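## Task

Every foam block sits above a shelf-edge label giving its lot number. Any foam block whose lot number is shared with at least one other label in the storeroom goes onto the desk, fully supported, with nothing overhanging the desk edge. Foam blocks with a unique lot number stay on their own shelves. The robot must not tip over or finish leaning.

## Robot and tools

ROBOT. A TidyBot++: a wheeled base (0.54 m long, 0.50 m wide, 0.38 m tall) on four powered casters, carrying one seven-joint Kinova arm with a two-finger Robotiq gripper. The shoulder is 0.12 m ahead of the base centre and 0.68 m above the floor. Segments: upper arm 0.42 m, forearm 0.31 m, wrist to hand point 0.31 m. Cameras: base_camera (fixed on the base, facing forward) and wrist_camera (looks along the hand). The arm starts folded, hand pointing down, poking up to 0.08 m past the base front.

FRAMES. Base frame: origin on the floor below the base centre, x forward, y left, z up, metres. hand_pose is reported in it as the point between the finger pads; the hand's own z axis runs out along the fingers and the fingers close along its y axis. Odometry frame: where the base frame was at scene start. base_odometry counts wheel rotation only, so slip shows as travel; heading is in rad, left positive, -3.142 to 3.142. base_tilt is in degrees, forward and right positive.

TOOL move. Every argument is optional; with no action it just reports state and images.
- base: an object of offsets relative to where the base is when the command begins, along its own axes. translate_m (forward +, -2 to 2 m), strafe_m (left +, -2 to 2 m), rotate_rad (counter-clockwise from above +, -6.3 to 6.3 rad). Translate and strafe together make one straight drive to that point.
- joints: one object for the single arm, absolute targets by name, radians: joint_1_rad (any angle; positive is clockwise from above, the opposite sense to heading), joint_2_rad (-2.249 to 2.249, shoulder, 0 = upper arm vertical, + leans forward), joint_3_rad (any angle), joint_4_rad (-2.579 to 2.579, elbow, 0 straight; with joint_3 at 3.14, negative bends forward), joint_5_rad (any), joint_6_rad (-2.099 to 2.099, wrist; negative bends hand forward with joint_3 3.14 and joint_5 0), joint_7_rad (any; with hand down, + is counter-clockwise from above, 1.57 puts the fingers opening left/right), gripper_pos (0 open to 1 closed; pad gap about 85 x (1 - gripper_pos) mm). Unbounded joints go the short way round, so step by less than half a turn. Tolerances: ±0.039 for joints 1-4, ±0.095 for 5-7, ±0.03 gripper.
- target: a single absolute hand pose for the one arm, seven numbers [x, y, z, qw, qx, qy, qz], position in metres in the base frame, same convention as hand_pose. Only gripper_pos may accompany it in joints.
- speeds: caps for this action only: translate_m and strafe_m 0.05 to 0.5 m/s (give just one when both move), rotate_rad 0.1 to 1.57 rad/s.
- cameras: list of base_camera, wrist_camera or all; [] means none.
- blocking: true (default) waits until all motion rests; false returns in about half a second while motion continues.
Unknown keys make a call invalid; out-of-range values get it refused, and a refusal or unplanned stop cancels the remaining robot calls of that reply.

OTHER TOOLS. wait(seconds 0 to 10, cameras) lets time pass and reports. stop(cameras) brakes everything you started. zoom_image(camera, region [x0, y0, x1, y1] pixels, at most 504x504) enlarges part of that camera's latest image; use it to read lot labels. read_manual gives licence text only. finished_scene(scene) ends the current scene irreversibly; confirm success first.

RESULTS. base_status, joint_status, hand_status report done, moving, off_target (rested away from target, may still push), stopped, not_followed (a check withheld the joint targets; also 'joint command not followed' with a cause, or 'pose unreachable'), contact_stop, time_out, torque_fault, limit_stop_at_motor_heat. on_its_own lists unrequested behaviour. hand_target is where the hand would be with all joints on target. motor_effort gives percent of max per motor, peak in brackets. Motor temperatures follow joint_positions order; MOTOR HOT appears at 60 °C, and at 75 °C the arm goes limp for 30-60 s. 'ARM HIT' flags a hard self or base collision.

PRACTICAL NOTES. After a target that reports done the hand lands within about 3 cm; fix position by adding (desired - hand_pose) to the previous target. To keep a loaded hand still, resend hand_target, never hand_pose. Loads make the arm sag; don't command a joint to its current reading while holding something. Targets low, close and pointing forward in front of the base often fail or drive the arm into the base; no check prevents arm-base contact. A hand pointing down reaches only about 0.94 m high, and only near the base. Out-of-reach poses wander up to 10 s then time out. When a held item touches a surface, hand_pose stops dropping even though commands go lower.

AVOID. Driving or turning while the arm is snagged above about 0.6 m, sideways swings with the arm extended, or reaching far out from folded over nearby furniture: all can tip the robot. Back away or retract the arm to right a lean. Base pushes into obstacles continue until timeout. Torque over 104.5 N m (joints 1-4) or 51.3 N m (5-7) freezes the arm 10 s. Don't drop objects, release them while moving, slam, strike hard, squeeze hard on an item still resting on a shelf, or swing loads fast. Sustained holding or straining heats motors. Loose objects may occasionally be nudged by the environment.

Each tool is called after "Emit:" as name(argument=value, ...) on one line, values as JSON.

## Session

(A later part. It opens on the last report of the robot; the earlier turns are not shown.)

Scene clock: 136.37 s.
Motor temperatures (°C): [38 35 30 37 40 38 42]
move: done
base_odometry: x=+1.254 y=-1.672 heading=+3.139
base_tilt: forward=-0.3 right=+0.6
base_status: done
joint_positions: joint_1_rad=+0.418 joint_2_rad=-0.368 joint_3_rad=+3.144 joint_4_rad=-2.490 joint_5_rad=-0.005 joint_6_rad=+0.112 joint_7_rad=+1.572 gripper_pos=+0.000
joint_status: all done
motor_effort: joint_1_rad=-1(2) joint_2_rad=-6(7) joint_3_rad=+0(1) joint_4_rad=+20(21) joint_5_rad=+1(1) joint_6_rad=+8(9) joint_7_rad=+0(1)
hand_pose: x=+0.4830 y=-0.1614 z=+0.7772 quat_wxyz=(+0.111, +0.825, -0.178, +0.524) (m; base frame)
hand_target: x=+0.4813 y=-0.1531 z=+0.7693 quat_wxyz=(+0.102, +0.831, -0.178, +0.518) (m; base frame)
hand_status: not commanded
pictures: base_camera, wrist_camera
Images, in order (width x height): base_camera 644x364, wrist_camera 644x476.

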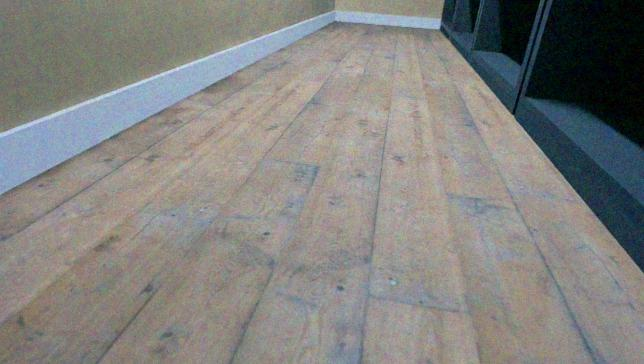

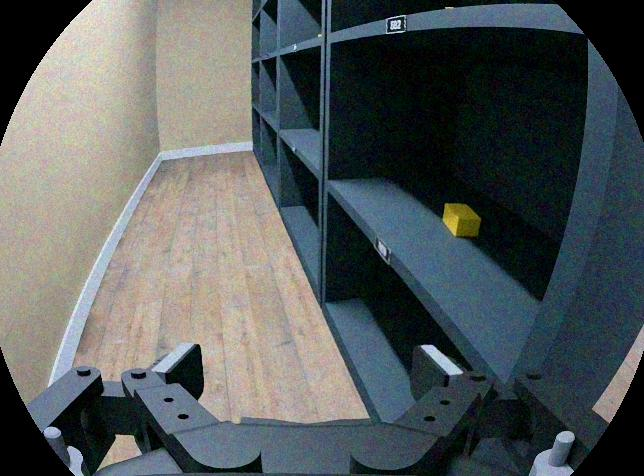

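Emit:
move(joints={"joint_1_rad":0.9,"joint_6_rad":0.3}, cameras=["wrist_camera"])

Emit:
move(base={"translate_m":0.6}, cameras=["wrist_camera"])

Emit:
move(base={"translate_m":0.9}, cameras=["wrist_camera"])

Emit:
move(base={"translate_m":0.9}, cameras=["wrist_camera"])

Scene clock: 138.27 s.
Motor temperatures (°C): [38 35 30 37 40 38 42]
move: done
base_odometry: x=+1.254 y=-1.672 heading=+3.139
base_tilt: forward=-0.4 right=+0.6
base_status: not commanded
joint_positions: joint_1_rad=+0.882 joint_2_rad=-0.368 joint_3_rad=+3.144 joint_4_rad=-2.490 joint_5_rad=-0.005 joint_6_rad=+0.242 joint_7_rad=+1.572 gripper_pos=+0.000
joint_status: all done
motor_effort: joint_1_rad=+0(2) joint_2_rad=-6(7) joint_3_rad=+0(1) joint_4_rad=+19(20) joint_5_rad=+1(1) joint_6_rad=+9(9) joint_7_rad=+0(1)
hand_pose: x=+0.3818 y=-0.3187 z=+0.8151 quat_wxyz=(+0.251, +0.729, -0.347, +0.534) (m; base frame)
hand_target: x=+0.3743 y=-0.3273 z=+0.8274 quat_wxyz=(+0.266, +0.709, -0.355, +0.548) (m; base frame)
hand_status: not commanded
pictures: wrist_camera
Images, in order (width x height): wrist_camera 644x476.

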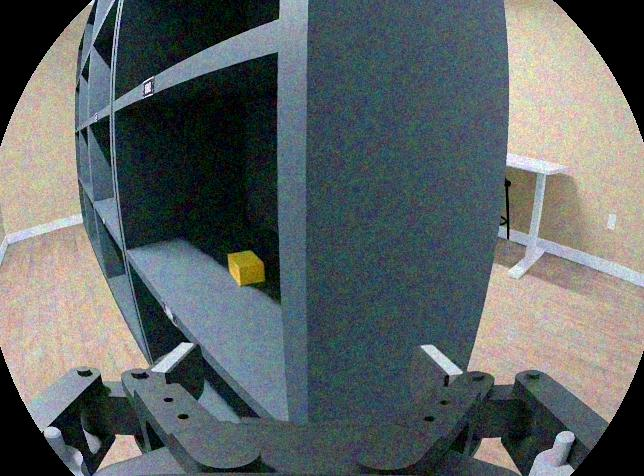

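Scene clock: 140.83 s.
Motor temperatures (°C): [38 35 30 37 40 38 42]
move: done
base_odometry: x=+0.654 y=-1.670 heading=+3.138
base_tilt: forward=-0.3 right=+0.6
base_status: done
joint_positions: joint_1_rad=+0.883 joint_2_rad=-0.368 joint_3_rad=+3.144 joint_4_rad=-2.490 joint_5_rad=-0.005 joint_6_rad=+0.246 joint_7_rad=+1.572 gripper_pos=+0.000
joint_status: not commanded
motor_effort: joint_1_rad=-1(1) joint_2_rad=-6(8) joint_3_rad=+0(2) joint_4_rad=+20(21) joint_5_rad=+1(1) joint_6_rad=+8(9) joint_7_rad=+0(1)
hand_pose: x=+0.3815 y=-0.3194 z=+0.8162 quat_wxyz=(+0.252, +0.728, -0.347, +0.535) (m; base frame)
hand_target: x=+0.3743 y=-0.3273 z=+0.8274 quat_wxyz=(+0.266, +0.709, -0.355, +0.548) (m; base frame)
hand_status: not commanded
pictures: wrist_camera
Images, in order (width x height): wrist_camera 644x476.

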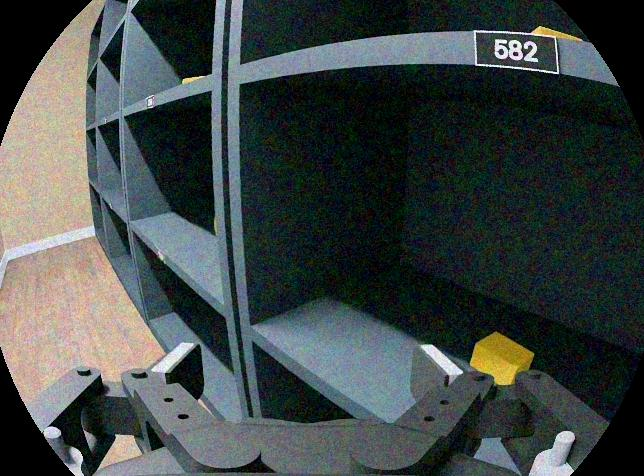

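Scene clock: 144.00 s.
Motor temperatures (°C): [38 35 30 37 40 38 42]
move: done
base_odometry: x=-0.246 y=-1.667 heading=+3.137
base_tilt: forward=-0.3 right=+0.6
base_status: done
joint_positions: joint_1_rad=+0.884 joint_2_rad=-0.368 joint_3_rad=+3.144 joint_4_rad=-2.490 joint_5_rad=-0.005 joint_6_rad=+0.247 joint_7_rad=+1.572 gripper_pos=+0.000
joint_status: not commanded
motor_effort: joint_1_rad=-1(1) joint_2_rad=-6(8) joint_3_rad=+0(2) joint_4_rad=+20(21) joint_5_rad=+1(1) joint_6_rad=+8(9) joint_7_rad=+0(1)
hand_pose: x=+0.3814 y=-0.3195 z=+0.8165 quat_wxyz=(+0.253, +0.727, -0.347, +0.535) (m; base frame)
hand_target: x=+0.3743 y=-0.3273 z=+0.8274 quat_wxyz=(+0.266, +0.709, -0.355, +0.548) (m; base frame)
hand_status: not commanded
pictures: wrist_camera
Images, in order (width x height): wrist_camera 644x476.

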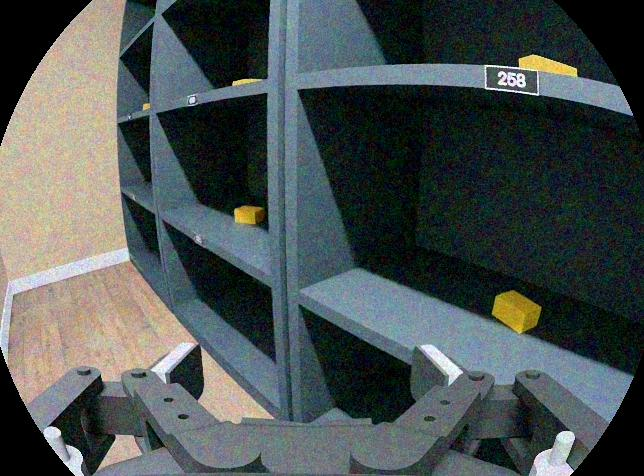

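Scene clock: 149.57 s.
Motor temperatures (°C): [38 35 30 37 40 38 42]
move: time_out
base_odometry: x=-1.144 y=-1.663 heading=+3.136
base_tilt: forward=-0.3 right=+0.6
base_status: translate_m time_out (by the wheels' count: +0.898 of +0.900)
joint_positions: joint_1_rad=+0.886 joint_2_rad=-0.366 joint_3_rad=+3.138 joint_4_rad=-2.490 joint_5_rad=-0.005 joint_6_rad=+0.250 joint_7_rad=+1.572 gripper_pos=+0.000
joint_status: not commanded
motor_effort: joint_1_rad=+0(3) joint_2_rad=-6(14) joint_3_rad=+1(8) joint_4_rad=+20(22) joint_5_rad=+1(1) joint_6_rad=+9(9) joint_7_rad=+0(1)
hand_pose: x=+0.3828 y=-0.3190 z=+0.8165 quat_wxyz=(+0.253, +0.728, -0.346, +0.536) (m; base frame)
hand_target: x=+0.3743 y=-0.3273 z=+0.8274 quat_wxyz=(+0.266, +0.709, -0.355, +0.548) (m; base frame)
hand_status: not commanded
pictures: wrist_camera
Images, in order (width x height): wrist_camera 644x476.

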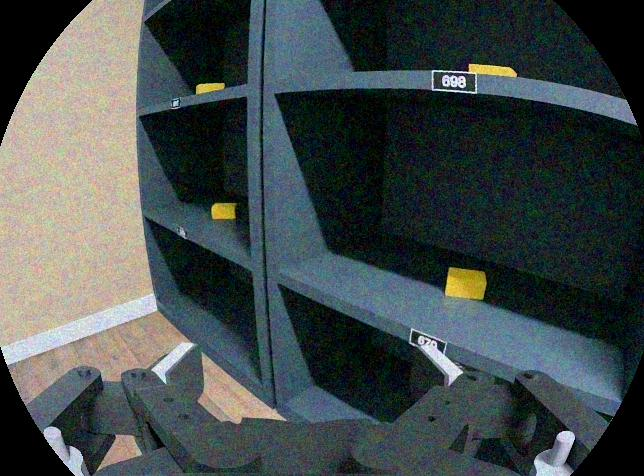

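Emit:
zoom_image(camera="wrist_camera", region=[425, 64, 485, 98])

Emit:
zoom_image(camera="wrist_camera", region=[400, 322, 460, 356])

Emit:
zoom_image(camera="wrist_camera", region=[160, 90, 190, 115])

Emit:
move(base={"translate_m":0.65})

Scaled by 8.400.

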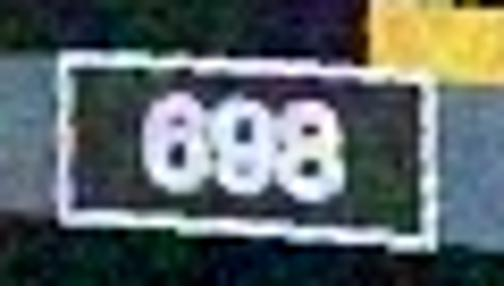

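Scaled by 8.400.

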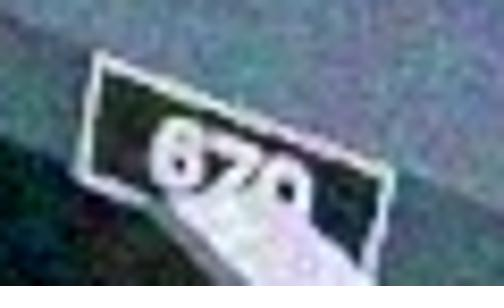

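Scaled by 16.800.

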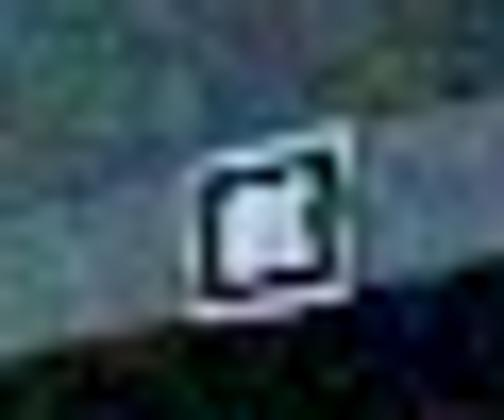

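Scene clock: 154.60 s.
Motor temperatures (°C): [38 35 30 37 40 38 42]
move: time_out
base_odometry: x=-1.791 y=-1.659 heading=+3.134
base_tilt: forward=-0.3 right=+0.6
base_status: translate_m time_out (by the wheels' count: +0.647 of +0.650)
joint_positions: joint_1_rad=+0.888 joint_2_rad=-0.366 joint_3_rad=+3.135 joint_4_rad=-2.490 joint_5_rad=-0.005 joint_6_rad=+0.252 joint_7_rad=+1.572 gripper_pos=+0.000
joint_status: not commanded
motor_effort: joint_1_rad=+0(4) joint_2_rad=-7(15) joint_3_rad=+1(5) joint_4_rad=+20(21) joint_5_rad=+1(1) joint_6_rad=+9(10) joint_7_rad=+0(1)
hand_pose: x=+0.3832 y=-0.3188 z=+0.8171 quat_wxyz=(+0.253, +0.728, -0.345, +0.536) (m; base frame)
hand_target: x=+0.3743 y=-0.3273 z=+0.8274 quat_wxyz=(+0.266, +0.709, -0.355, +0.548) (m; base frame)
hand_status: not commanded
pictures: base_camera, wrist_camera
Images, in order (width x height): base_camera 644x364, wrist_camera 644x476.

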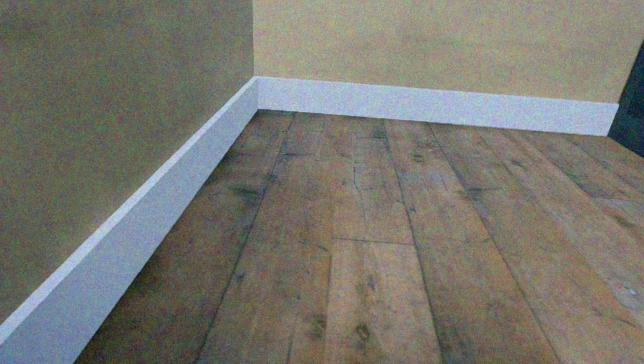

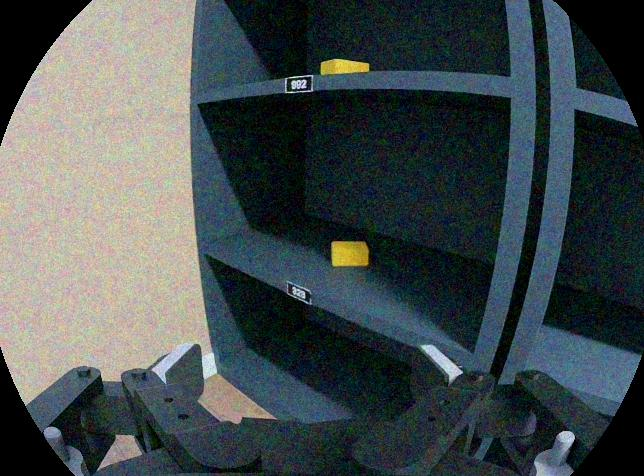

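Emit:
zoom_image(camera="wrist_camera", region=[275, 68, 325, 98])

Emit:
zoom_image(camera="wrist_camera", region=[275, 275, 325, 310])

Emit:
move(base={"translate_m":-0.95,"strafe_m":-0.03}, joints={"joint_1_rad":0.7,"joint_6_rad":0.0}, cameras=["wrist_camera"])

Emit:
move(base={"translate_m":-0.65}, cameras=["wrist_camera"])

Emit:
move(base={"translate_m":-0.95}, cameras=["wrist_camera"])

Scaled by 10.080.

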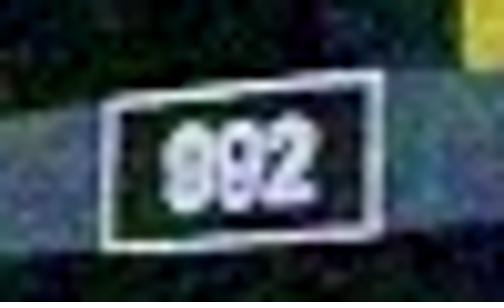

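Scaled by 10.080.

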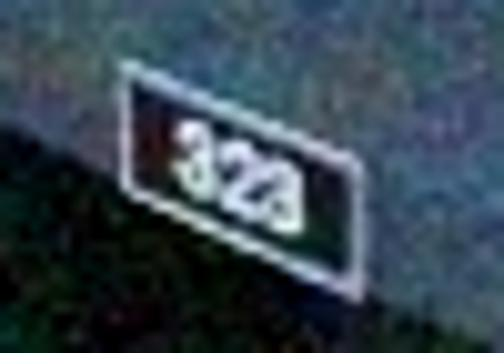

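Scene clock: 158.40 s.
Motor temperatures (°C): [38 35 30 37 40 38 42]
move: done
base_odometry: x=-0.841 y=-1.636 heading=+3.134
base_tilt: forward=-0.4 right=+0.6
base_status: done
joint_positions: joint_1_rad=+0.717 joint_2_rad=-0.367 joint_3_rad=+3.135 joint_4_rad=-2.490 joint_5_rad=-0.005 joint_6_rad=+0.047 joint_7_rad=+1.572 gripper_pos=+0.000
joint_status: all done
motor_effort: joint_1_rad=+0(2) joint_2_rad=-5(8) joint_3_rad=+1(2) joint_4_rad=+20(20) joint_5_rad=+1(1) joint_6_rad=+7(9) joint_7_rad=+0(1)
hand_pose: x=+0.4147 y=-0.2527 z=+0.7588 quat_wxyz=(+0.177, +0.807, -0.301, +0.476) (m; base frame)
hand_target: x=+0.4095 y=-0.2421 z=+0.7422 quat_wxyz=(+0.161, +0.819, -0.308, +0.457) (m; base frame)
hand_status: not commanded
pictures: wrist_camera
Images, in order (width x height): wrist_camera 644x476.

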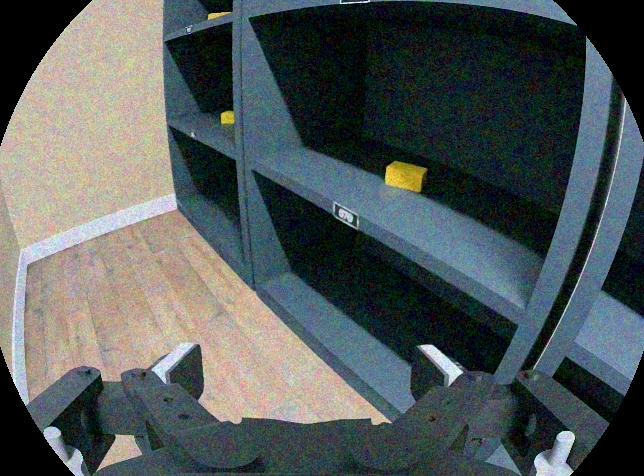

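Scene clock: 161.07 s.
Motor temperatures (°C): [38 35 30 37 40 38 42]
move: done
base_odometry: x=-0.191 y=-1.640 heading=+3.135
base_tilt: forward=-0.4 right=+0.6
base_status: done
joint_positions: joint_1_rad=+0.717 joint_2_rad=-0.367 joint_3_rad=+3.135 joint_4_rad=-2.490 joint_5_rad=-0.005 joint_6_rad=+0.046 joint_7_rad=+1.572 gripper_pos=+0.000
joint_status: not commanded
motor_effort: joint_1_rad=-1(1) joint_2_rad=-5(7) joint_3_rad=+1(1) joint_4_rad=+19(21) joint_5_rad=+1(1) joint_6_rad=+8(8) joint_7_rad=+0(1)
hand_pose: x=+0.4146 y=-0.2525 z=+0.7586 quat_wxyz=(+0.177, +0.807, -0.301, +0.476) (m; base frame)
hand_target: x=+0.4095 y=-0.2421 z=+0.7422 quat_wxyz=(+0.161, +0.819, -0.308, +0.457) (m; base frame)
hand_status: not commanded
pictures: wrist_camera
Images, in order (width x height): wrist_camera 644x476.

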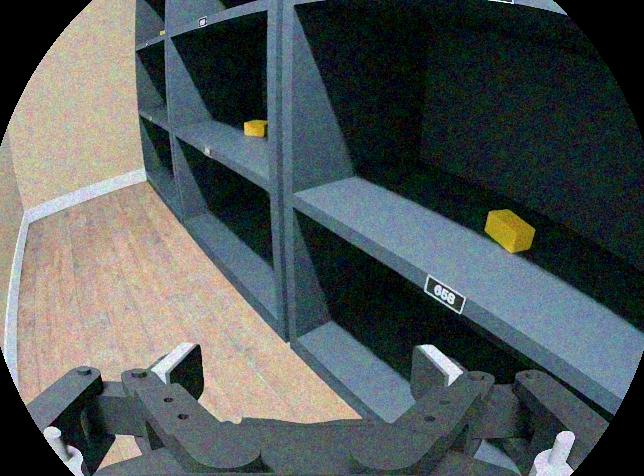

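Scene clock: 164.33 s.
Motor temperatures (°C): [38 35 30 37 40 38 42]
move: done
base_odometry: x=+0.759 y=-1.647 heading=+3.135
base_tilt: forward=-0.4 right=+0.6
base_status: done
joint_positions: joint_1_rad=+0.717 joint_2_rad=-0.367 joint_3_rad=+3.135 joint_4_rad=-2.490 joint_5_rad=-0.005 joint_6_rad=+0.045 joint_7_rad=+1.572 gripper_pos=+0.000
joint_status: not commanded
motor_effort: joint_1_rad=+0(1) joint_2_rad=-6(7) joint_3_rad=+1(2) joint_4_rad=+20(20) joint_5_rad=+1(1) joint_6_rad=+8(8) joint_7_rad=+0(1)
hand_pose: x=+0.4146 y=-0.2524 z=+0.7585 quat_wxyz=(+0.176, +0.808, -0.301, +0.476) (m; base frame)
hand_target: x=+0.4095 y=-0.2421 z=+0.7422 quat_wxyz=(+0.161, +0.819, -0.308, +0.457) (m; base frame)
hand_status: not commanded
pictures: wrist_camera
Images, in order (width x height): wrist_camera 644x476.

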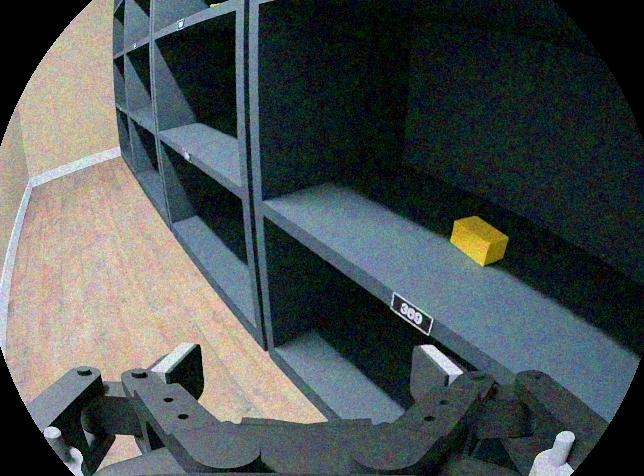

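Emit:
move(base={"translate_m":1.2}, joints={"joint_1_rad":0.0,"joint_6_rad":-0.5}, cameras=[])

Emit:
move(base={"translate_m":1.06}, cameras=[])

Emit:
move(base={"rotate_rad":-1.565})

Emit:
move(joints={"joint_2_rad":-0.7,"joint_3_rad":3.14,"joint_4_rad":-1.6,"joint_5_rad":0,"joint_6_rad":-1.1,"joint_7_rad":1.57}, cameras=["wrist_camera"])

Scene clock: 168.53 s.
Motor temperatures (°C): [38 35 30 37 40 37 42]
move: done
base_odometry: x=-0.441 y=-1.638 heading=+3.134
base_tilt: forward=-0.3 right=+0.6
base_status: done
joint_positions: joint_1_rad=+0.019 joint_2_rad=-0.370 joint_3_rad=+3.135 joint_4_rad=-2.490 joint_5_rad=-0.005 joint_6_rad=-0.451 joint_7_rad=+1.572 gripper_pos=+0.000
joint_status: all done
motor_effort: joint_1_rad=-1(2) joint_2_rad=-3(8) joint_3_rad=+1(2) joint_4_rad=+18(20) joint_5_rad=+1(1) joint_6_rad=+5(9) joint_7_rad=+0(1)
hand_pose: x=+0.4030 y=-0.0016 z=+0.6478 quat_wxyz=(+0.001, +0.960, -0.007, +0.281) (m; base frame)
hand_target: x=+0.3859 y=+0.0107 z=+0.6361 quat_wxyz=(-0.016, +0.967, -0.002, +0.253) (m; base frame)
hand_status: not commanded
pictures: none
No camera images: "cameras" was empty.

Scene clock: 172.03 s.
Motor temperatures (°C): [38 35 30 37 40 37 42]
move: done
base_odometry: x=-1.501 y=-1.631 heading=+3.134
base_tilt: forward=-0.3 right=+0.6
base_status: done
joint_positions: joint_1_rad=+0.019 joint_2_rad=-0.370 joint_3_rad=+3.135 joint_4_rad=-2.490 joint_5_rad=-0.005 joint_6_rad=-0.454 joint_7_rad=+1.572 gripper_pos=+0.000
joint_status: not commanded
motor_effort: joint_1_rad=-1(1) joint_2_rad=-4(6) joint_3_rad=+1(1) joint_4_rad=+18(19) joint_5_rad=+1(1) joint_6_rad=+5(6) joint_7_rad=+0(1)
hand_pose: x=+0.4021 y=-0.0016 z=+0.6474 quat_wxyz=(+0.001, +0.960, -0.007, +0.280) (m; base frame)
hand_target: x=+0.3859 y=+0.0107 z=+0.6361 quat_wxyz=(-0.016, +0.967, -0.002, +0.253) (m; base frame)
hand_status: not commanded
pictures: none
No camera images: "cameras" was empty.

Scene clock: 176.83 s.
Motor temperatures (°C): [38 35 30 37 40 37 42]
move: time_out
base_odometry: x=-1.502 y=-1.625 heading=+2.485
base_tilt: forward=-0.4 right=+0.6
base_status: rotate_rad time_out (by the wheels' count: -0.649 of -1.565)
joint_positions: joint_1_rad=+0.014 joint_2_rad=-0.369 joint_3_rad=+3.143 joint_4_rad=-2.490 joint_5_rad=-0.007 joint_6_rad=-0.458 joint_7_rad=+1.572 gripper_pos=+0.000
joint_status: not commanded
motor_effort: joint_1_rad=+0(4) joint_2_rad=-4(11) joint_3_rad=+1(5) joint_4_rad=+18(20) joint_5_rad=+1(2) joint_6_rad=+5(7) joint_7_rad=+0(1)
hand_pose: x=+0.4012 y=-0.0022 z=+0.6465 quat_wxyz=(+0.000, +0.961, -0.010, +0.277) (m; base frame)
hand_target: x=+0.3859 y=+0.0107 z=+0.6361 quat_wxyz=(-0.016, +0.967, -0.002, +0.253) (m; base frame)
hand_status: not commanded
pictures: base_camera, wrist_camera
Images, in order (width x height): base_camera 644x364, wrist_camera 644x476.

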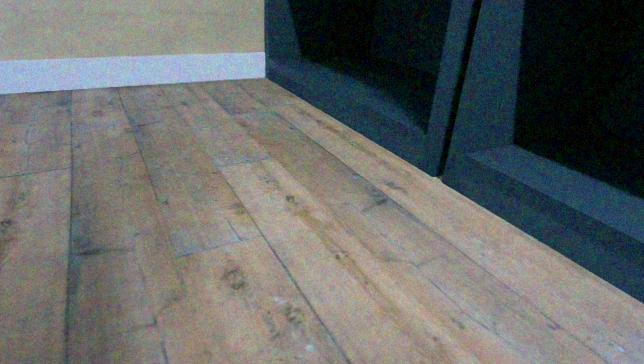

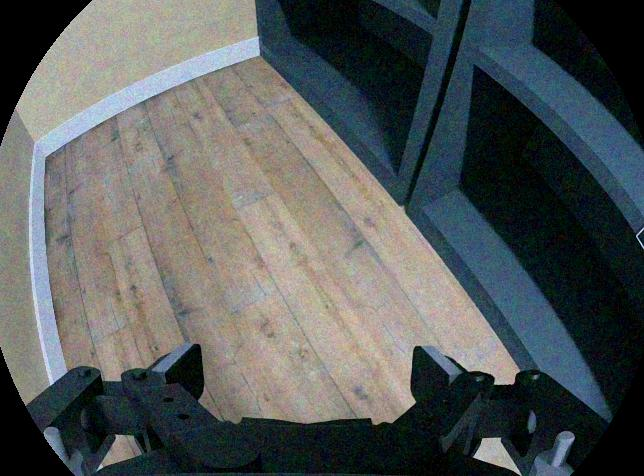

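not run: a stop that you did not command came earlier in this reply.

Emit:
move(base={"translate_m":0.09,"strafe_m":-0.12}, cameras=[])

Emit:
move(base={"rotate_rad":-0.915})

Emit:
move(joints={"joint_1_rad":0,"joint_2_rad":-0.7,"joint_3_rad":3.14,"joint_4_rad":-1.6,"joint_5_rad":0,"joint_6_rad":-1.1,"joint_7_rad":1.57}, cameras=["wrist_camera"])

Scene clock: 183.57 s.
Motor temperatures (°C): [38 35 30 37 40 37 42]
move: done
base_odometry: x=-1.500 y=-1.475 heading=+2.484
base_tilt: forward=-0.3 right=+0.6
base_status: done
joint_positions: joint_1_rad=+0.014 joint_2_rad=-0.369 joint_3_rad=+3.143 joint_4_rad=-2.490 joint_5_rad=-0.007 joint_6_rad=-0.458 joint_7_rad=+1.572 gripper_pos=+0.000
joint_status: not commanded
motor_effort: joint_1_rad=+0(1) joint_2_rad=-4(6) joint_3_rad=+1(2) joint_4_rad=+17(19) joint_5_rad=+1(1) joint_6_rad=+4(5) joint_7_rad=+0(1)
hand_pose: x=+0.4012 y=-0.0022 z=+0.6465 quat_wxyz=(+0.000, +0.961, -0.010, +0.277) (m; base frame)
hand_target: x=+0.3859 y=+0.0107 z=+0.6361 quat_wxyz=(-0.016, +0.967, -0.002, +0.253) (m; base frame)
hand_status: not commanded
pictures: none
No camera images: "cameras" was empty.

Scene clock: 185.43 s.
Motor temperatures (°C): [38 35 30 37 40 37 42]
move: done
base_odometry: x=-1.500 y=-1.475 heading=+1.570
base_tilt: forward=-0.3 right=+0.6
base_status: done
joint_positions: joint_1_rad=+0.014 joint_2_rad=-0.369 joint_3_rad=+3.143 joint_4_rad=-2.490 joint_5_rad=-0.007 joint_6_rad=-0.458 joint_7_rad=+1.572 gripper_pos=+0.000
joint_status: not commanded
motor_effort: joint_1_rad=+0(1) joint_2_rad=-3(5) joint_3_rad=+0(2) joint_4_rad=+18(19) joint_5_rad=+1(1) joint_6_rad=+5(6) joint_7_rad=+0(1)
hand_pose: x=+0.4012 y=-0.0020 z=+0.6465 quat_wxyz=(+0.000, +0.961, -0.009, +0.277) (m; base frame)
hand_target: x=+0.3859 y=+0.0107 z=+0.6361 quat_wxyz=(-0.016, +0.967, -0.002, +0.253) (m; base frame)
hand_status: not commanded
pictures: base_camera, wrist_camera
Images, in order (width x height): base_camera 644x364, wrist_camera 644x476.

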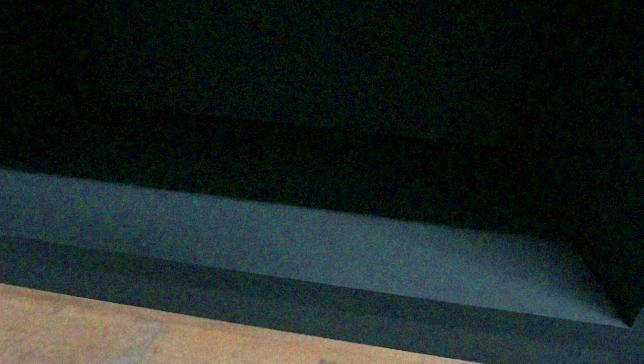

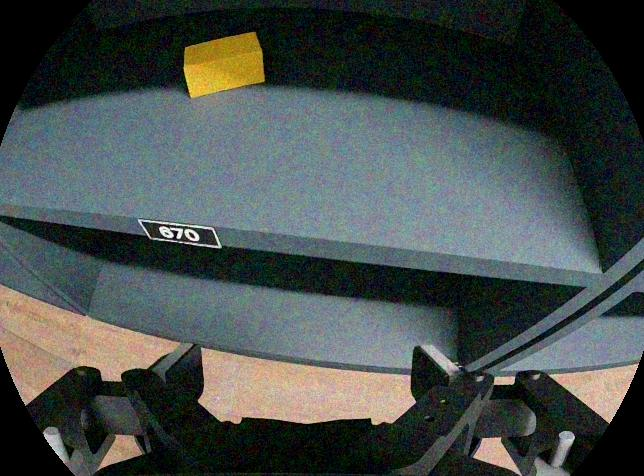

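Scene clock: 187.87 s.
Motor temperatures (°C): [38 35 30 37 40 37 42]
move: done
base_odometry: x=-1.500 y=-1.475 heading=+1.570
base_tilt: forward=-0.3 right=+0.6
base_status: not commanded
joint_positions: joint_1_rad=+0.014 joint_2_rad=-0.686 joint_3_rad=+3.143 joint_4_rad=-1.613 joint_5_rad=-0.007 joint_6_rad=-1.050 joint_7_rad=+1.572 gripper_pos=+0.000
joint_status: all done
motor_effort: joint_1_rad=-1(2) joint_2_rad=+5(6) joint_3_rad=+1(1) joint_4_rad=+19(22) joint_5_rad=+1(1) joint_6_rad=+8(9) joint_7_rad=+0(1)
hand_pose: x=+0.3897 y=-0.0013 z=+1.0732 quat_wxyz=(+0.001, +0.835, -0.006, +0.550) (m; base frame)
hand_target: x=+0.3772 y=+0.0021 z=+1.0695 quat_wxyz=(+0.000, +0.841, +0.000, +0.540) (m; base frame)
hand_status: not commanded
pictures: wrist_camera
Images, in order (width x height): wrist_camera 644x476.

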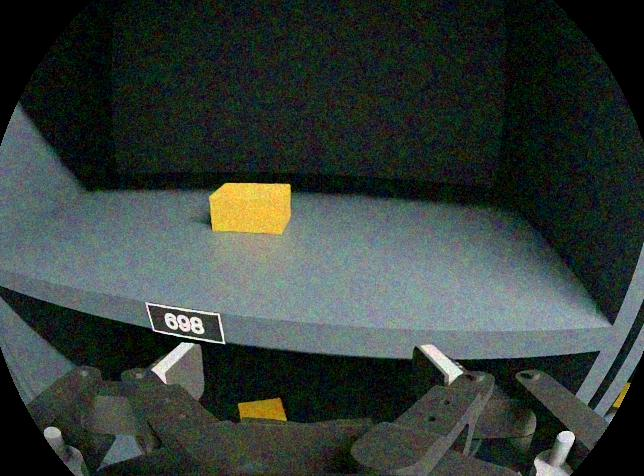

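Emit:
move(base={"strafe_m":-0.164}, joints={"joint_1_rad":-0.015,"joint_2_rad":0.15,"joint_3_rad":3.14,"joint_4_rad":-0.82,"joint_5_rad":-1.07,"joint_6_rad":-1.93,"joint_7_rad":2.48}, cameras=["wrist_camera"])

Emit:
move(joints={"joint_1_rad":-0.015,"joint_2_rad":0.416,"joint_3_rad":3.14,"joint_4_rad":-0.42,"joint_5_rad":-1.07,"joint_6_rad":-1.93,"joint_7_rad":2.49}, cameras=["wrist_camera"])

Scene clock: 191.67 s.
Motor temperatures (°C): [38 35 30 37 40 37 42]
move: done
base_odometry: x=-1.335 y=-1.475 heading=+1.568
base_tilt: forward=-0.3 right=+0.6
base_status: done
joint_positions: joint_1_rad=+0.005 joint_2_rad=+0.131 joint_3_rad=+3.144 joint_4_rad=-0.838 joint_5_rad=-1.003 joint_6_rad=-1.878 joint_7_rad=+2.436 gripper_pos=+0.000
joint_status: all done
motor_effort: joint_1_rad=+0(2) joint_2_rad=-18(21) joint_3_rad=+0(4) joint_4_rad=+14(20) joint_5_rad=-5(6) joint_6_rad=+4(9) joint_7_rad=+0(1)
hand_pose: x=+0.4475 y=+0.2493 z=+1.0921 quat_wxyz=(-0.337, +0.701, +0.553, +0.299) (m; base frame)
hand_target: x=+0.4255 y=+0.2618 z=+1.0986 quat_wxyz=(-0.363, +0.659, +0.592, +0.289) (m; base frame)
hand_status: not commanded
pictures: wrist_camera
Images, in order (width x height): wrist_camera 644x476.

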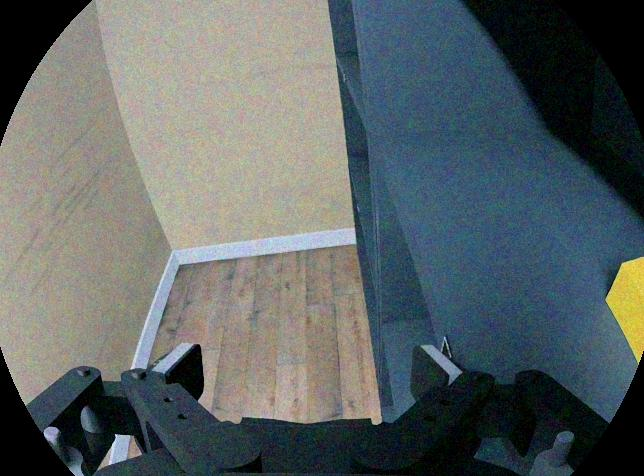

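Scene clock: 193.23 s.
Motor temperatures (°C): [38 35 30 37 40 37 42]
move: done
base_odometry: x=-1.335 y=-1.475 heading=+1.568
base_tilt: forward=-0.3 right=+0.6
base_status: not commanded
joint_positions: joint_1_rad=+0.004 joint_2_rad=+0.397 joint_3_rad=+3.144 joint_4_rad=-0.439 joint_5_rad=-1.006 joint_6_rad=-1.881 joint_7_rad=+2.447 gripper_pos=+0.000
joint_status: all done
motor_effort: joint_1_rad=-1(2) joint_2_rad=-27(29) joint_3_rad=-2(2) joint_4_rad=+13(16) joint_5_rad=-5(6) joint_6_rad=+4(5) joint_7_rad=+0(1)
hand_pose: x=+0.5519 y=+0.2493 z=+1.0993 quat_wxyz=(-0.299, +0.675, +0.579, +0.345) (m; base frame)
hand_target: x=+0.5304 y=+0.2633 z=+1.1007 quat_wxyz=(-0.322, +0.635, +0.618, +0.335) (m; base frame)
hand_status: not commanded
pictures: wrist_camera
Images, in order (width x height): wrist_camera 644x476.

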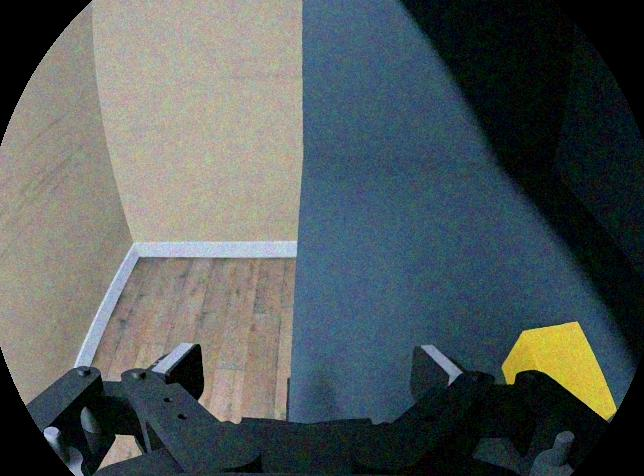

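Emit:
move(base={"translate_m":0.12}, speeds={"translate_m":0.2}, joints={"joint_1_rad":-0.019,"joint_2_rad":0.425,"joint_4_rad":-0.406,"joint_5_rad":-1.09,"joint_6_rad":-1.95,"joint_7_rad":2.49})

Scene clock: 194.80 s.
Motor temperatures (°C): [38 35 30 37 40 37 42]
move: done
base_odometry: x=-1.335 y=-1.355 heading=+1.568
base_tilt: forward=-0.3 right=+0.6
base_status: done
joint_positions: joint_1_rad=-0.003 joint_2_rad=+0.414 joint_3_rad=+3.144 joint_4_rad=-0.420 joint_5_rad=-1.030 joint_6_rad=-1.906 joint_7_rad=+2.447 gripper_pos=+0.000
joint_status: all done
motor_effort: joint_1_rad=+0(2) joint_2_rad=-27(30) joint_3_rad=-2(2) joint_4_rad=+13(14) joint_5_rad=-5(6) joint_6_rad=+5(6) joint_7_rad=+0(1)
hand_pose: x=+0.5465 y=+0.2540 z=+1.0974 quat_wxyz=(-0.310, +0.665, +0.590, +0.336) (m; base frame)
hand_target: x=+0.5242 y=+0.2656 z=+1.1010 quat_wxyz=(-0.329, +0.625, +0.626, +0.329) (m; base frame)
hand_status: not commanded
pictures: base_camera, wrist_camera
Images, in order (width x height): base_camera 644x364, wrist_camera 644x476.

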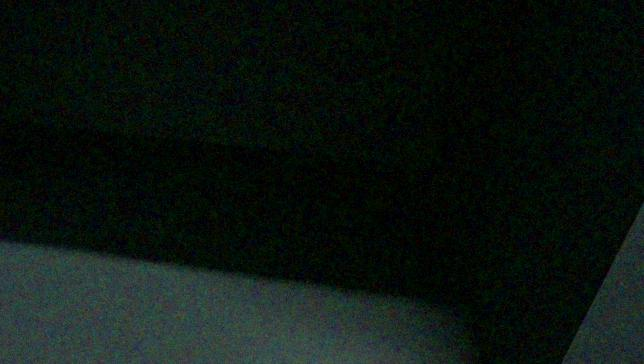

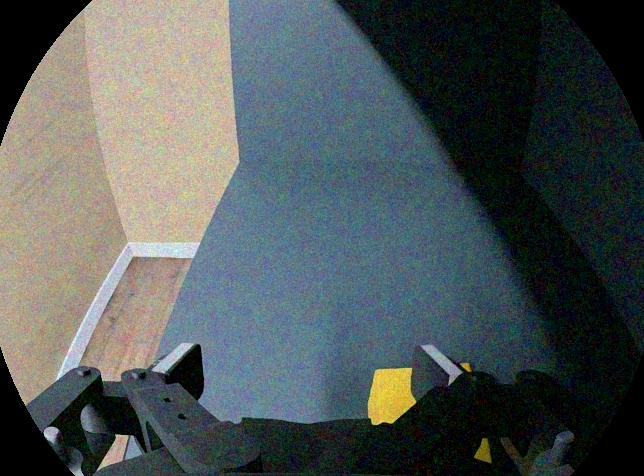

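Emit:
move(base={"translate_m":0.035}, speeds={"translate_m":0.1}, joints={"joint_2_rad":0.47,"joint_4_rad":-0.36}, cameras=["wrist_camera"])

Scene clock: 195.97 s.
Motor temperatures (°C): [38 35 30 37 40 37 42]
move: done
base_odometry: x=-1.335 y=-1.319 heading=+1.568
base_tilt: forward=-0.3 right=+0.6
base_status: done
joint_positions: joint_1_rad=-0.004 joint_2_rad=+0.458 joint_3_rad=+3.144 joint_4_rad=-0.371 joint_5_rad=-1.030 joint_6_rad=-1.907 joint_7_rad=+2.447 gripper_pos=+0.000
joint_status: all done
motor_effort: joint_1_rad=-1(2) joint_2_rad=-29(32) joint_3_rad=-2(3) joint_4_rad=+13(14) joint_5_rad=-5(5) joint_6_rad=+4(5) joint_7_rad=+0(1)
hand_pose: x=+0.5625 y=+0.2544 z=+1.0908 quat_wxyz=(-0.309, +0.664, +0.591, +0.338) (m; base frame)
hand_target: x=+0.5412 y=+0.2659 z=+1.0931 quat_wxyz=(-0.329, +0.625, +0.626, +0.330) (m; base frame)
hand_status: not commanded
pictures: wrist_camera
Images, in order (width x height): wrist_camera 644x476.

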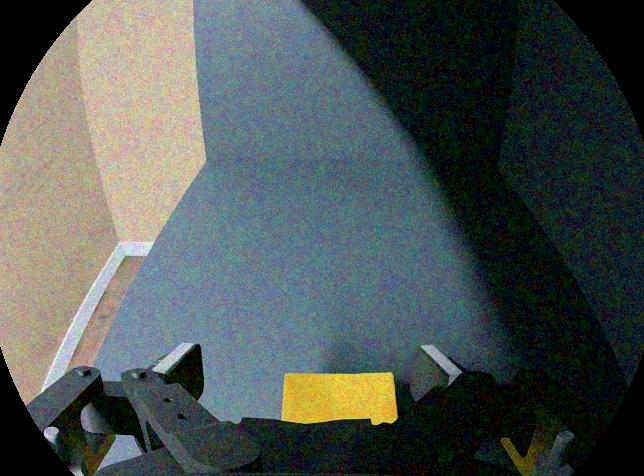

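Emit:
move(base={"strafe_m":-0.015,"translate_m":0.008}, joints={"joint_2_rad":0.41,"joint_4_rad":-0.56,"joint_5_rad":-0.96,"joint_6_rad":-1.77,"joint_7_rad":2.6}, cameras=["wrist_camera"])

Scene clock: 197.50 s.
Motor temperatures (°C): [38 35 30 37 40 37 42]
move: done
base_odometry: x=-1.320 y=-1.311 heading=+1.568
base_tilt: forward=-0.3 right=+0.6
base_status: done
joint_positions: joint_1_rad=-0.010 joint_2_rad=+0.416 joint_3_rad=+3.144 joint_4_rad=-0.532 joint_5_rad=-1.020 joint_6_rad=-1.822 joint_7_rad=+2.555 gripper_pos=+0.000
joint_status: all done
motor_effort: joint_1_rad=+0(3) joint_2_rad=-29(30) joint_3_rad=-2(3) joint_4_rad=+14(15) joint_5_rad=-5(6) joint_6_rad=+4(6) joint_7_rad=+0(1)
hand_pose: x=+0.5713 y=+0.2623 z=+1.0767 quat_wxyz=(-0.315, +0.656, +0.590, +0.350) (m; base frame)
hand_target: x=+0.5887 y=+0.2606 z=+1.0666 quat_wxyz=(-0.287, +0.662, +0.591, +0.361) (m; base frame)
hand_status: not commanded
pictures: wrist_camera
Images, in order (width x height): wrist_camera 644x476.

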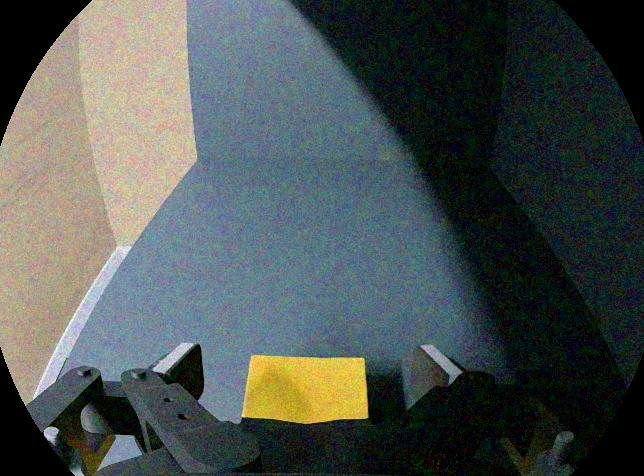

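Centered. Continue down.

Emit:
move(joints={"joint_2_rad":0.36,"joint_4_rad":-0.69,"joint_5_rad":-0.93,"joint_6_rad":-1.71,"joint_7_rad":2.67}, cameras=["wrist_camera"])

Emit:
move(joints={"joint_2_rad":0.355,"joint_4_rad":-0.76,"joint_5_rad":-0.91,"joint_6_rad":-1.67,"joint_7_rad":2.72}, cameras=["wrist_camera"])

Scene clock: 198.73 s.
Motor temperatures (°C): [38 35 30 37 40 37 42]
move: done
base_odometry: x=-1.320 y=-1.311 heading=+1.568
base_tilt: forward=-0.3 right=+0.6
base_status: not commanded
joint_positions: joint_1_rad=-0.010 joint_2_rad=+0.366 joint_3_rad=+3.144 joint_4_rad=-0.661 joint_5_rad=-1.003 joint_6_rad=-1.765 joint_7_rad=+2.625 gripper_pos=+0.000
joint_status: all done
motor_effort: joint_1_rad=-1(1) joint_2_rad=-28(29) joint_3_rad=-2(2) joint_4_rad=+15(16) joint_5_rad=-6(7) joint_6_rad=+4(5) joint_7_rad=+0(1)
hand_pose: x=+0.5700 y=+0.2628 z=+1.0657 quat_wxyz=(-0.312, +0.657, +0.587, +0.356) (m; base frame)
hand_target: x=+0.5888 y=+0.2578 z=+1.0510 quat_wxyz=(-0.277, +0.666, +0.589, +0.363) (m; base frame)
hand_status: not commanded
pictures: wrist_camera
Images, in order (width x height): wrist_camera 644x476.

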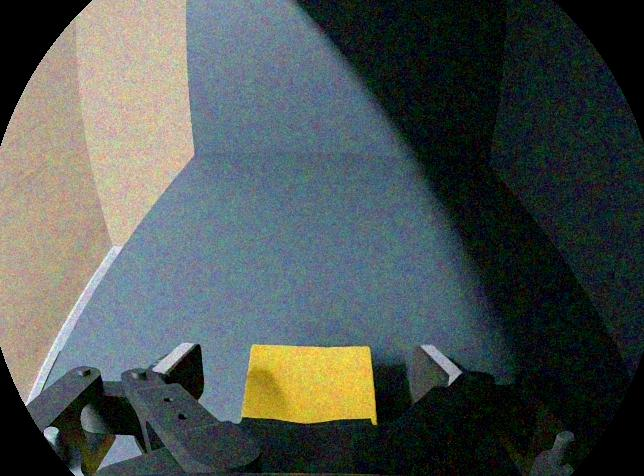

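Scene clock: 199.53 s.
Motor temperatures (°C): [38 35 30 37 40 37 42]
move: done
base_odometry: x=-1.320 y=-1.311 heading=+1.568
base_tilt: forward=-0.3 right=+0.6
base_status: not commanded
joint_positions: joint_1_rad=-0.010 joint_2_rad=+0.356 joint_3_rad=+3.144 joint_4_rad=-0.734 joint_5_rad=-0.982 joint_6_rad=-1.724 joint_7_rad=+2.676 gripper_pos=+0.000
joint_status: all done
motor_effort: joint_1_rad=+0(1) joint_2_rad=-27(30) joint_3_rad=-2(2) joint_4_rad=+16(17) joint_5_rad=-6(7) joint_6_rad=+4(5) joint_7_rad=+0(1)
hand_pose: x=+0.5790 y=+0.2612 z=+1.0483 quat_wxyz=(-0.307, +0.661, +0.585, +0.356) (m; base frame)
hand_target: x=+0.5983 y=+0.2555 z=+1.0308 quat_wxyz=(-0.272, +0.671, +0.588, +0.361) (m; base frame)
hand_status: not commanded
pictures: wrist_camera
Images, in order (width x height): wrist_camera 644x476.

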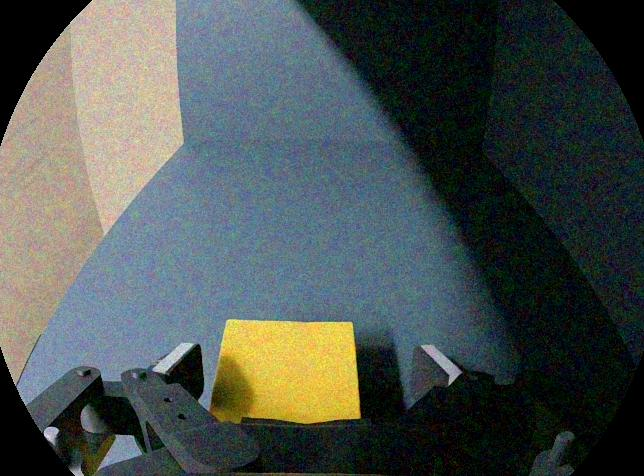

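Emit:
move(base={"translate_m":-0.01}, joints={"joint_4_rad":-0.8,"joint_6_rad":-1.63}, cameras=["wrist_camera"])

Emit:
move(joints={"gripper_pos":0.58}, cameras=["wrist_camera"])

Scene clock: 201.33 s.
Motor temperatures (°C): [38 35 30 37 40 37 42]
move: done
base_odometry: x=-1.320 y=-1.321 heading=+1.568
base_tilt: forward=-0.3 right=+0.6
base_status: done
joint_positions: joint_1_rad=-0.010 joint_2_rad=+0.349 joint_3_rad=+3.144 joint_4_rad=-0.774 joint_5_rad=-0.982 joint_6_rad=-1.683 joint_7_rad=+2.677 gripper_pos=+0.000
joint_status: all done
motor_effort: joint_1_rad=+0(2) joint_2_rad=-28(32) joint_3_rad=-1(2) joint_4_rad=+16(17) joint_5_rad=-6(7) joint_6_rad=+4(5) joint_7_rad=+0(0)
hand_pose: x=+0.5867 y=+0.2626 z=+1.0436 quat_wxyz=(-0.309, +0.669, +0.571, +0.362) (m; base frame)
hand_target: x=+0.6077 y=+0.2564 z=+1.0218 quat_wxyz=(-0.276, +0.680, +0.574, +0.363) (m; base frame)
hand_status: not commanded
pictures: wrist_camera
Images, in order (width x height): wrist_camera 644x476.

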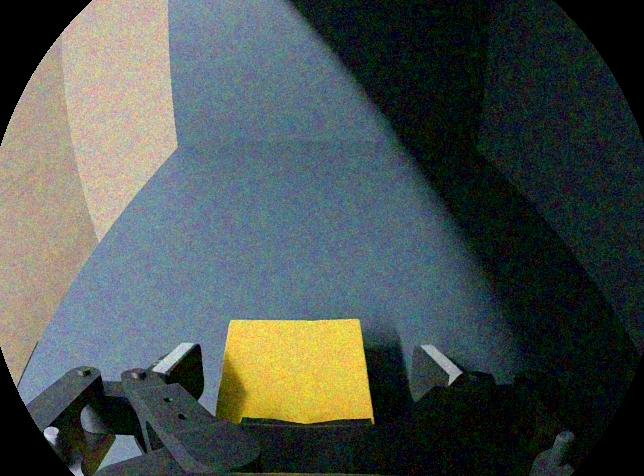

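Scene clock: 202.20 s.
Motor temperatures (°C): [38 35 30 37 40 37 42]
move: off_target
base_odometry: x=-1.320 y=-1.321 heading=+1.568
base_tilt: forward=-0.3 right=+0.6
base_status: not commanded
joint_positions: joint_1_rad=-0.010 joint_2_rad=+0.346 joint_3_rad=+3.144 joint_4_rad=-0.774 joint_5_rad=-0.981 joint_6_rad=-1.680 joint_7_rad=+2.677 gripper_pos=+0.455
joint_status: gripper_pos off_target (ended at +0.455, target +0.580)
motor_effort: joint_1_rad=-1(3) joint_2_rad=-27(29) joint_3_rad=-1(2) joint_4_rad=+16(17) joint_5_rad=-5(6) joint_6_rad=+3(4) joint_7_rad=+0(1)
hand_pose: x=+0.5867 y=+0.2625 z=+1.0450 quat_wxyz=(-0.308, +0.669, +0.570, +0.364) (m; base frame)
hand_target: x=+0.6077 y=+0.2564 z=+1.0218 quat_wxyz=(-0.276, +0.680, +0.574, +0.363) (m; base frame)
hand_status: not commanded
pictures: wrist_camera
Images, in order (width x height): wrist_camera 644x476.

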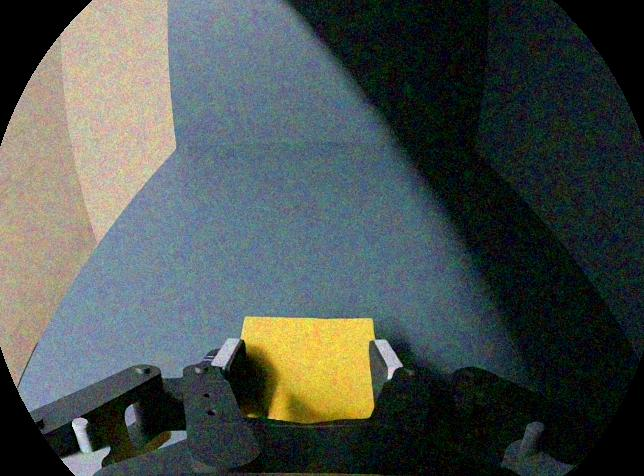

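Emit:
move(joints={"gripper_pos":0.65}, cameras=[])

Emit:
move(joints={"joint_2_rad":0.2,"joint_4_rad":-0.7}, cameras=["wrist_camera"])

Emit:
move(base={"translate_m":-0.17}, cameras=["wrist_camera"])

Scene clock: 202.87 s.
Motor temperatures (°C): [38 35 30 37 40 37 42]
move: off_target
base_odometry: x=-1.320 y=-1.321 heading=+1.568
base_tilt: forward=-0.3 right=+0.6
base_status: not commanded
joint_positions: joint_1_rad=-0.010 joint_2_rad=+0.346 joint_3_rad=+3.144 joint_4_rad=-0.774 joint_5_rad=-0.981 joint_6_rad=-1.680 joint_7_rad=+2.677 gripper_pos=+0.455
joint_status: gripper_pos off_target (ended at +0.455, target +0.650)
motor_effort: joint_1_rad=+0(1) joint_2_rad=-27(27) joint_3_rad=-1(2) joint_4_rad=+16(16) joint_5_rad=-5(6) joint_6_rad=+3(4) joint_7_rad=+0(0)
hand_pose: x=+0.5867 y=+0.2625 z=+1.0450 quat_wxyz=(-0.308, +0.669, +0.570, +0.364) (m; base frame)
hand_target: x=+0.6077 y=+0.2564 z=+1.0218 quat_wxyz=(-0.276, +0.680, +0.574, +0.363) (m; base frame)
hand_status: not commanded
pictures: none
No camera images: "cameras" was empty.

Scene clock: 204.27 s.
Motor temperatures (°C): [38 35 30 37 40 37 42]
move: done
base_odometry: x=-1.320 y=-1.321 heading=+1.568
base_tilt: forward=-0.3 right=+0.6
base_status: not commanded
joint_positions: joint_1_rad=-0.010 joint_2_rad=+0.186 joint_3_rad=+3.144 joint_4_rad=-0.707 joint_5_rad=-0.974 joint_6_rad=-1.680 joint_7_rad=+2.677 gripper_pos=+0.455
joint_status: all done
motor_effort: joint_1_rad=-1(1) joint_2_rad=-21(32) joint_3_rad=-1(2) joint_4_rad=+15(18) joint_5_rad=-5(7) joint_6_rad=+4(6) joint_7_rad=+0(1)
hand_pose: x=+0.5222 y=+0.2607 z=+1.1357 quat_wxyz=(-0.239, +0.625, +0.601, +0.437) (m; base frame)
hand_target: x=+0.5476 y=+0.2553 z=+1.1290 quat_wxyz=(-0.202, +0.628, +0.604, +0.448) (m; base frame)
hand_status: not commanded
pictures: wrist_camera
Images, in order (width x height): wrist_camera 644x476.

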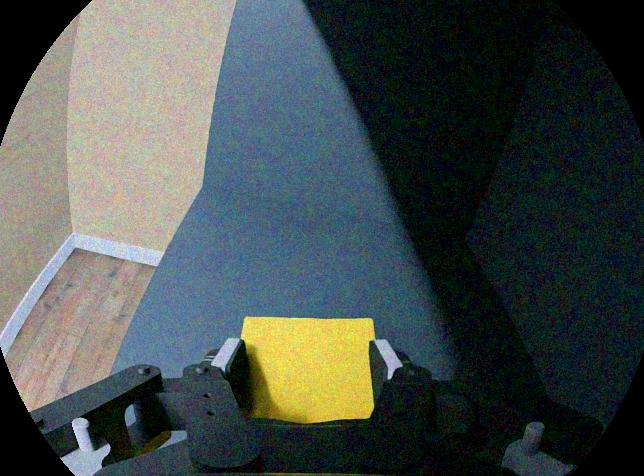

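Scene clock: 205.83 s.
Motor temperatures (°C): [38 35 30 37 40 37 42]
move: done
base_odometry: x=-1.320 y=-1.491 heading=+1.568
base_tilt: forward=-0.3 right=+0.6
base_status: done
joint_positions: joint_1_rad=-0.011 joint_2_rad=+0.184 joint_3_rad=+3.144 joint_4_rad=-0.707 joint_5_rad=-0.974 joint_6_rad=-1.679 joint_7_rad=+2.677 gripper_pos=+0.455
joint_status: not commanded
motor_effort: joint_1_rad=+0(1) joint_2_rad=-21(25) joint_3_rad=-1(2) joint_4_rad=+15(16) joint_5_rad=-5(6) joint_6_rad=+6(6) joint_7_rad=+0(1)
hand_pose: x=+0.5214 y=+0.2607 z=+1.1367 quat_wxyz=(-0.239, +0.625, +0.601, +0.438) (m; base frame)
hand_target: x=+0.5476 y=+0.2553 z=+1.1290 quat_wxyz=(-0.202, +0.628, +0.604, +0.448) (m; base frame)
hand_status: not commanded
pictures: wrist_camera
Images, in order (width x height): wrist_camera 644x476.

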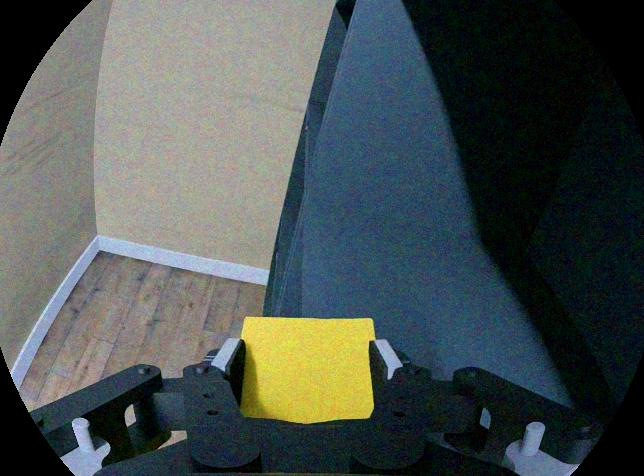

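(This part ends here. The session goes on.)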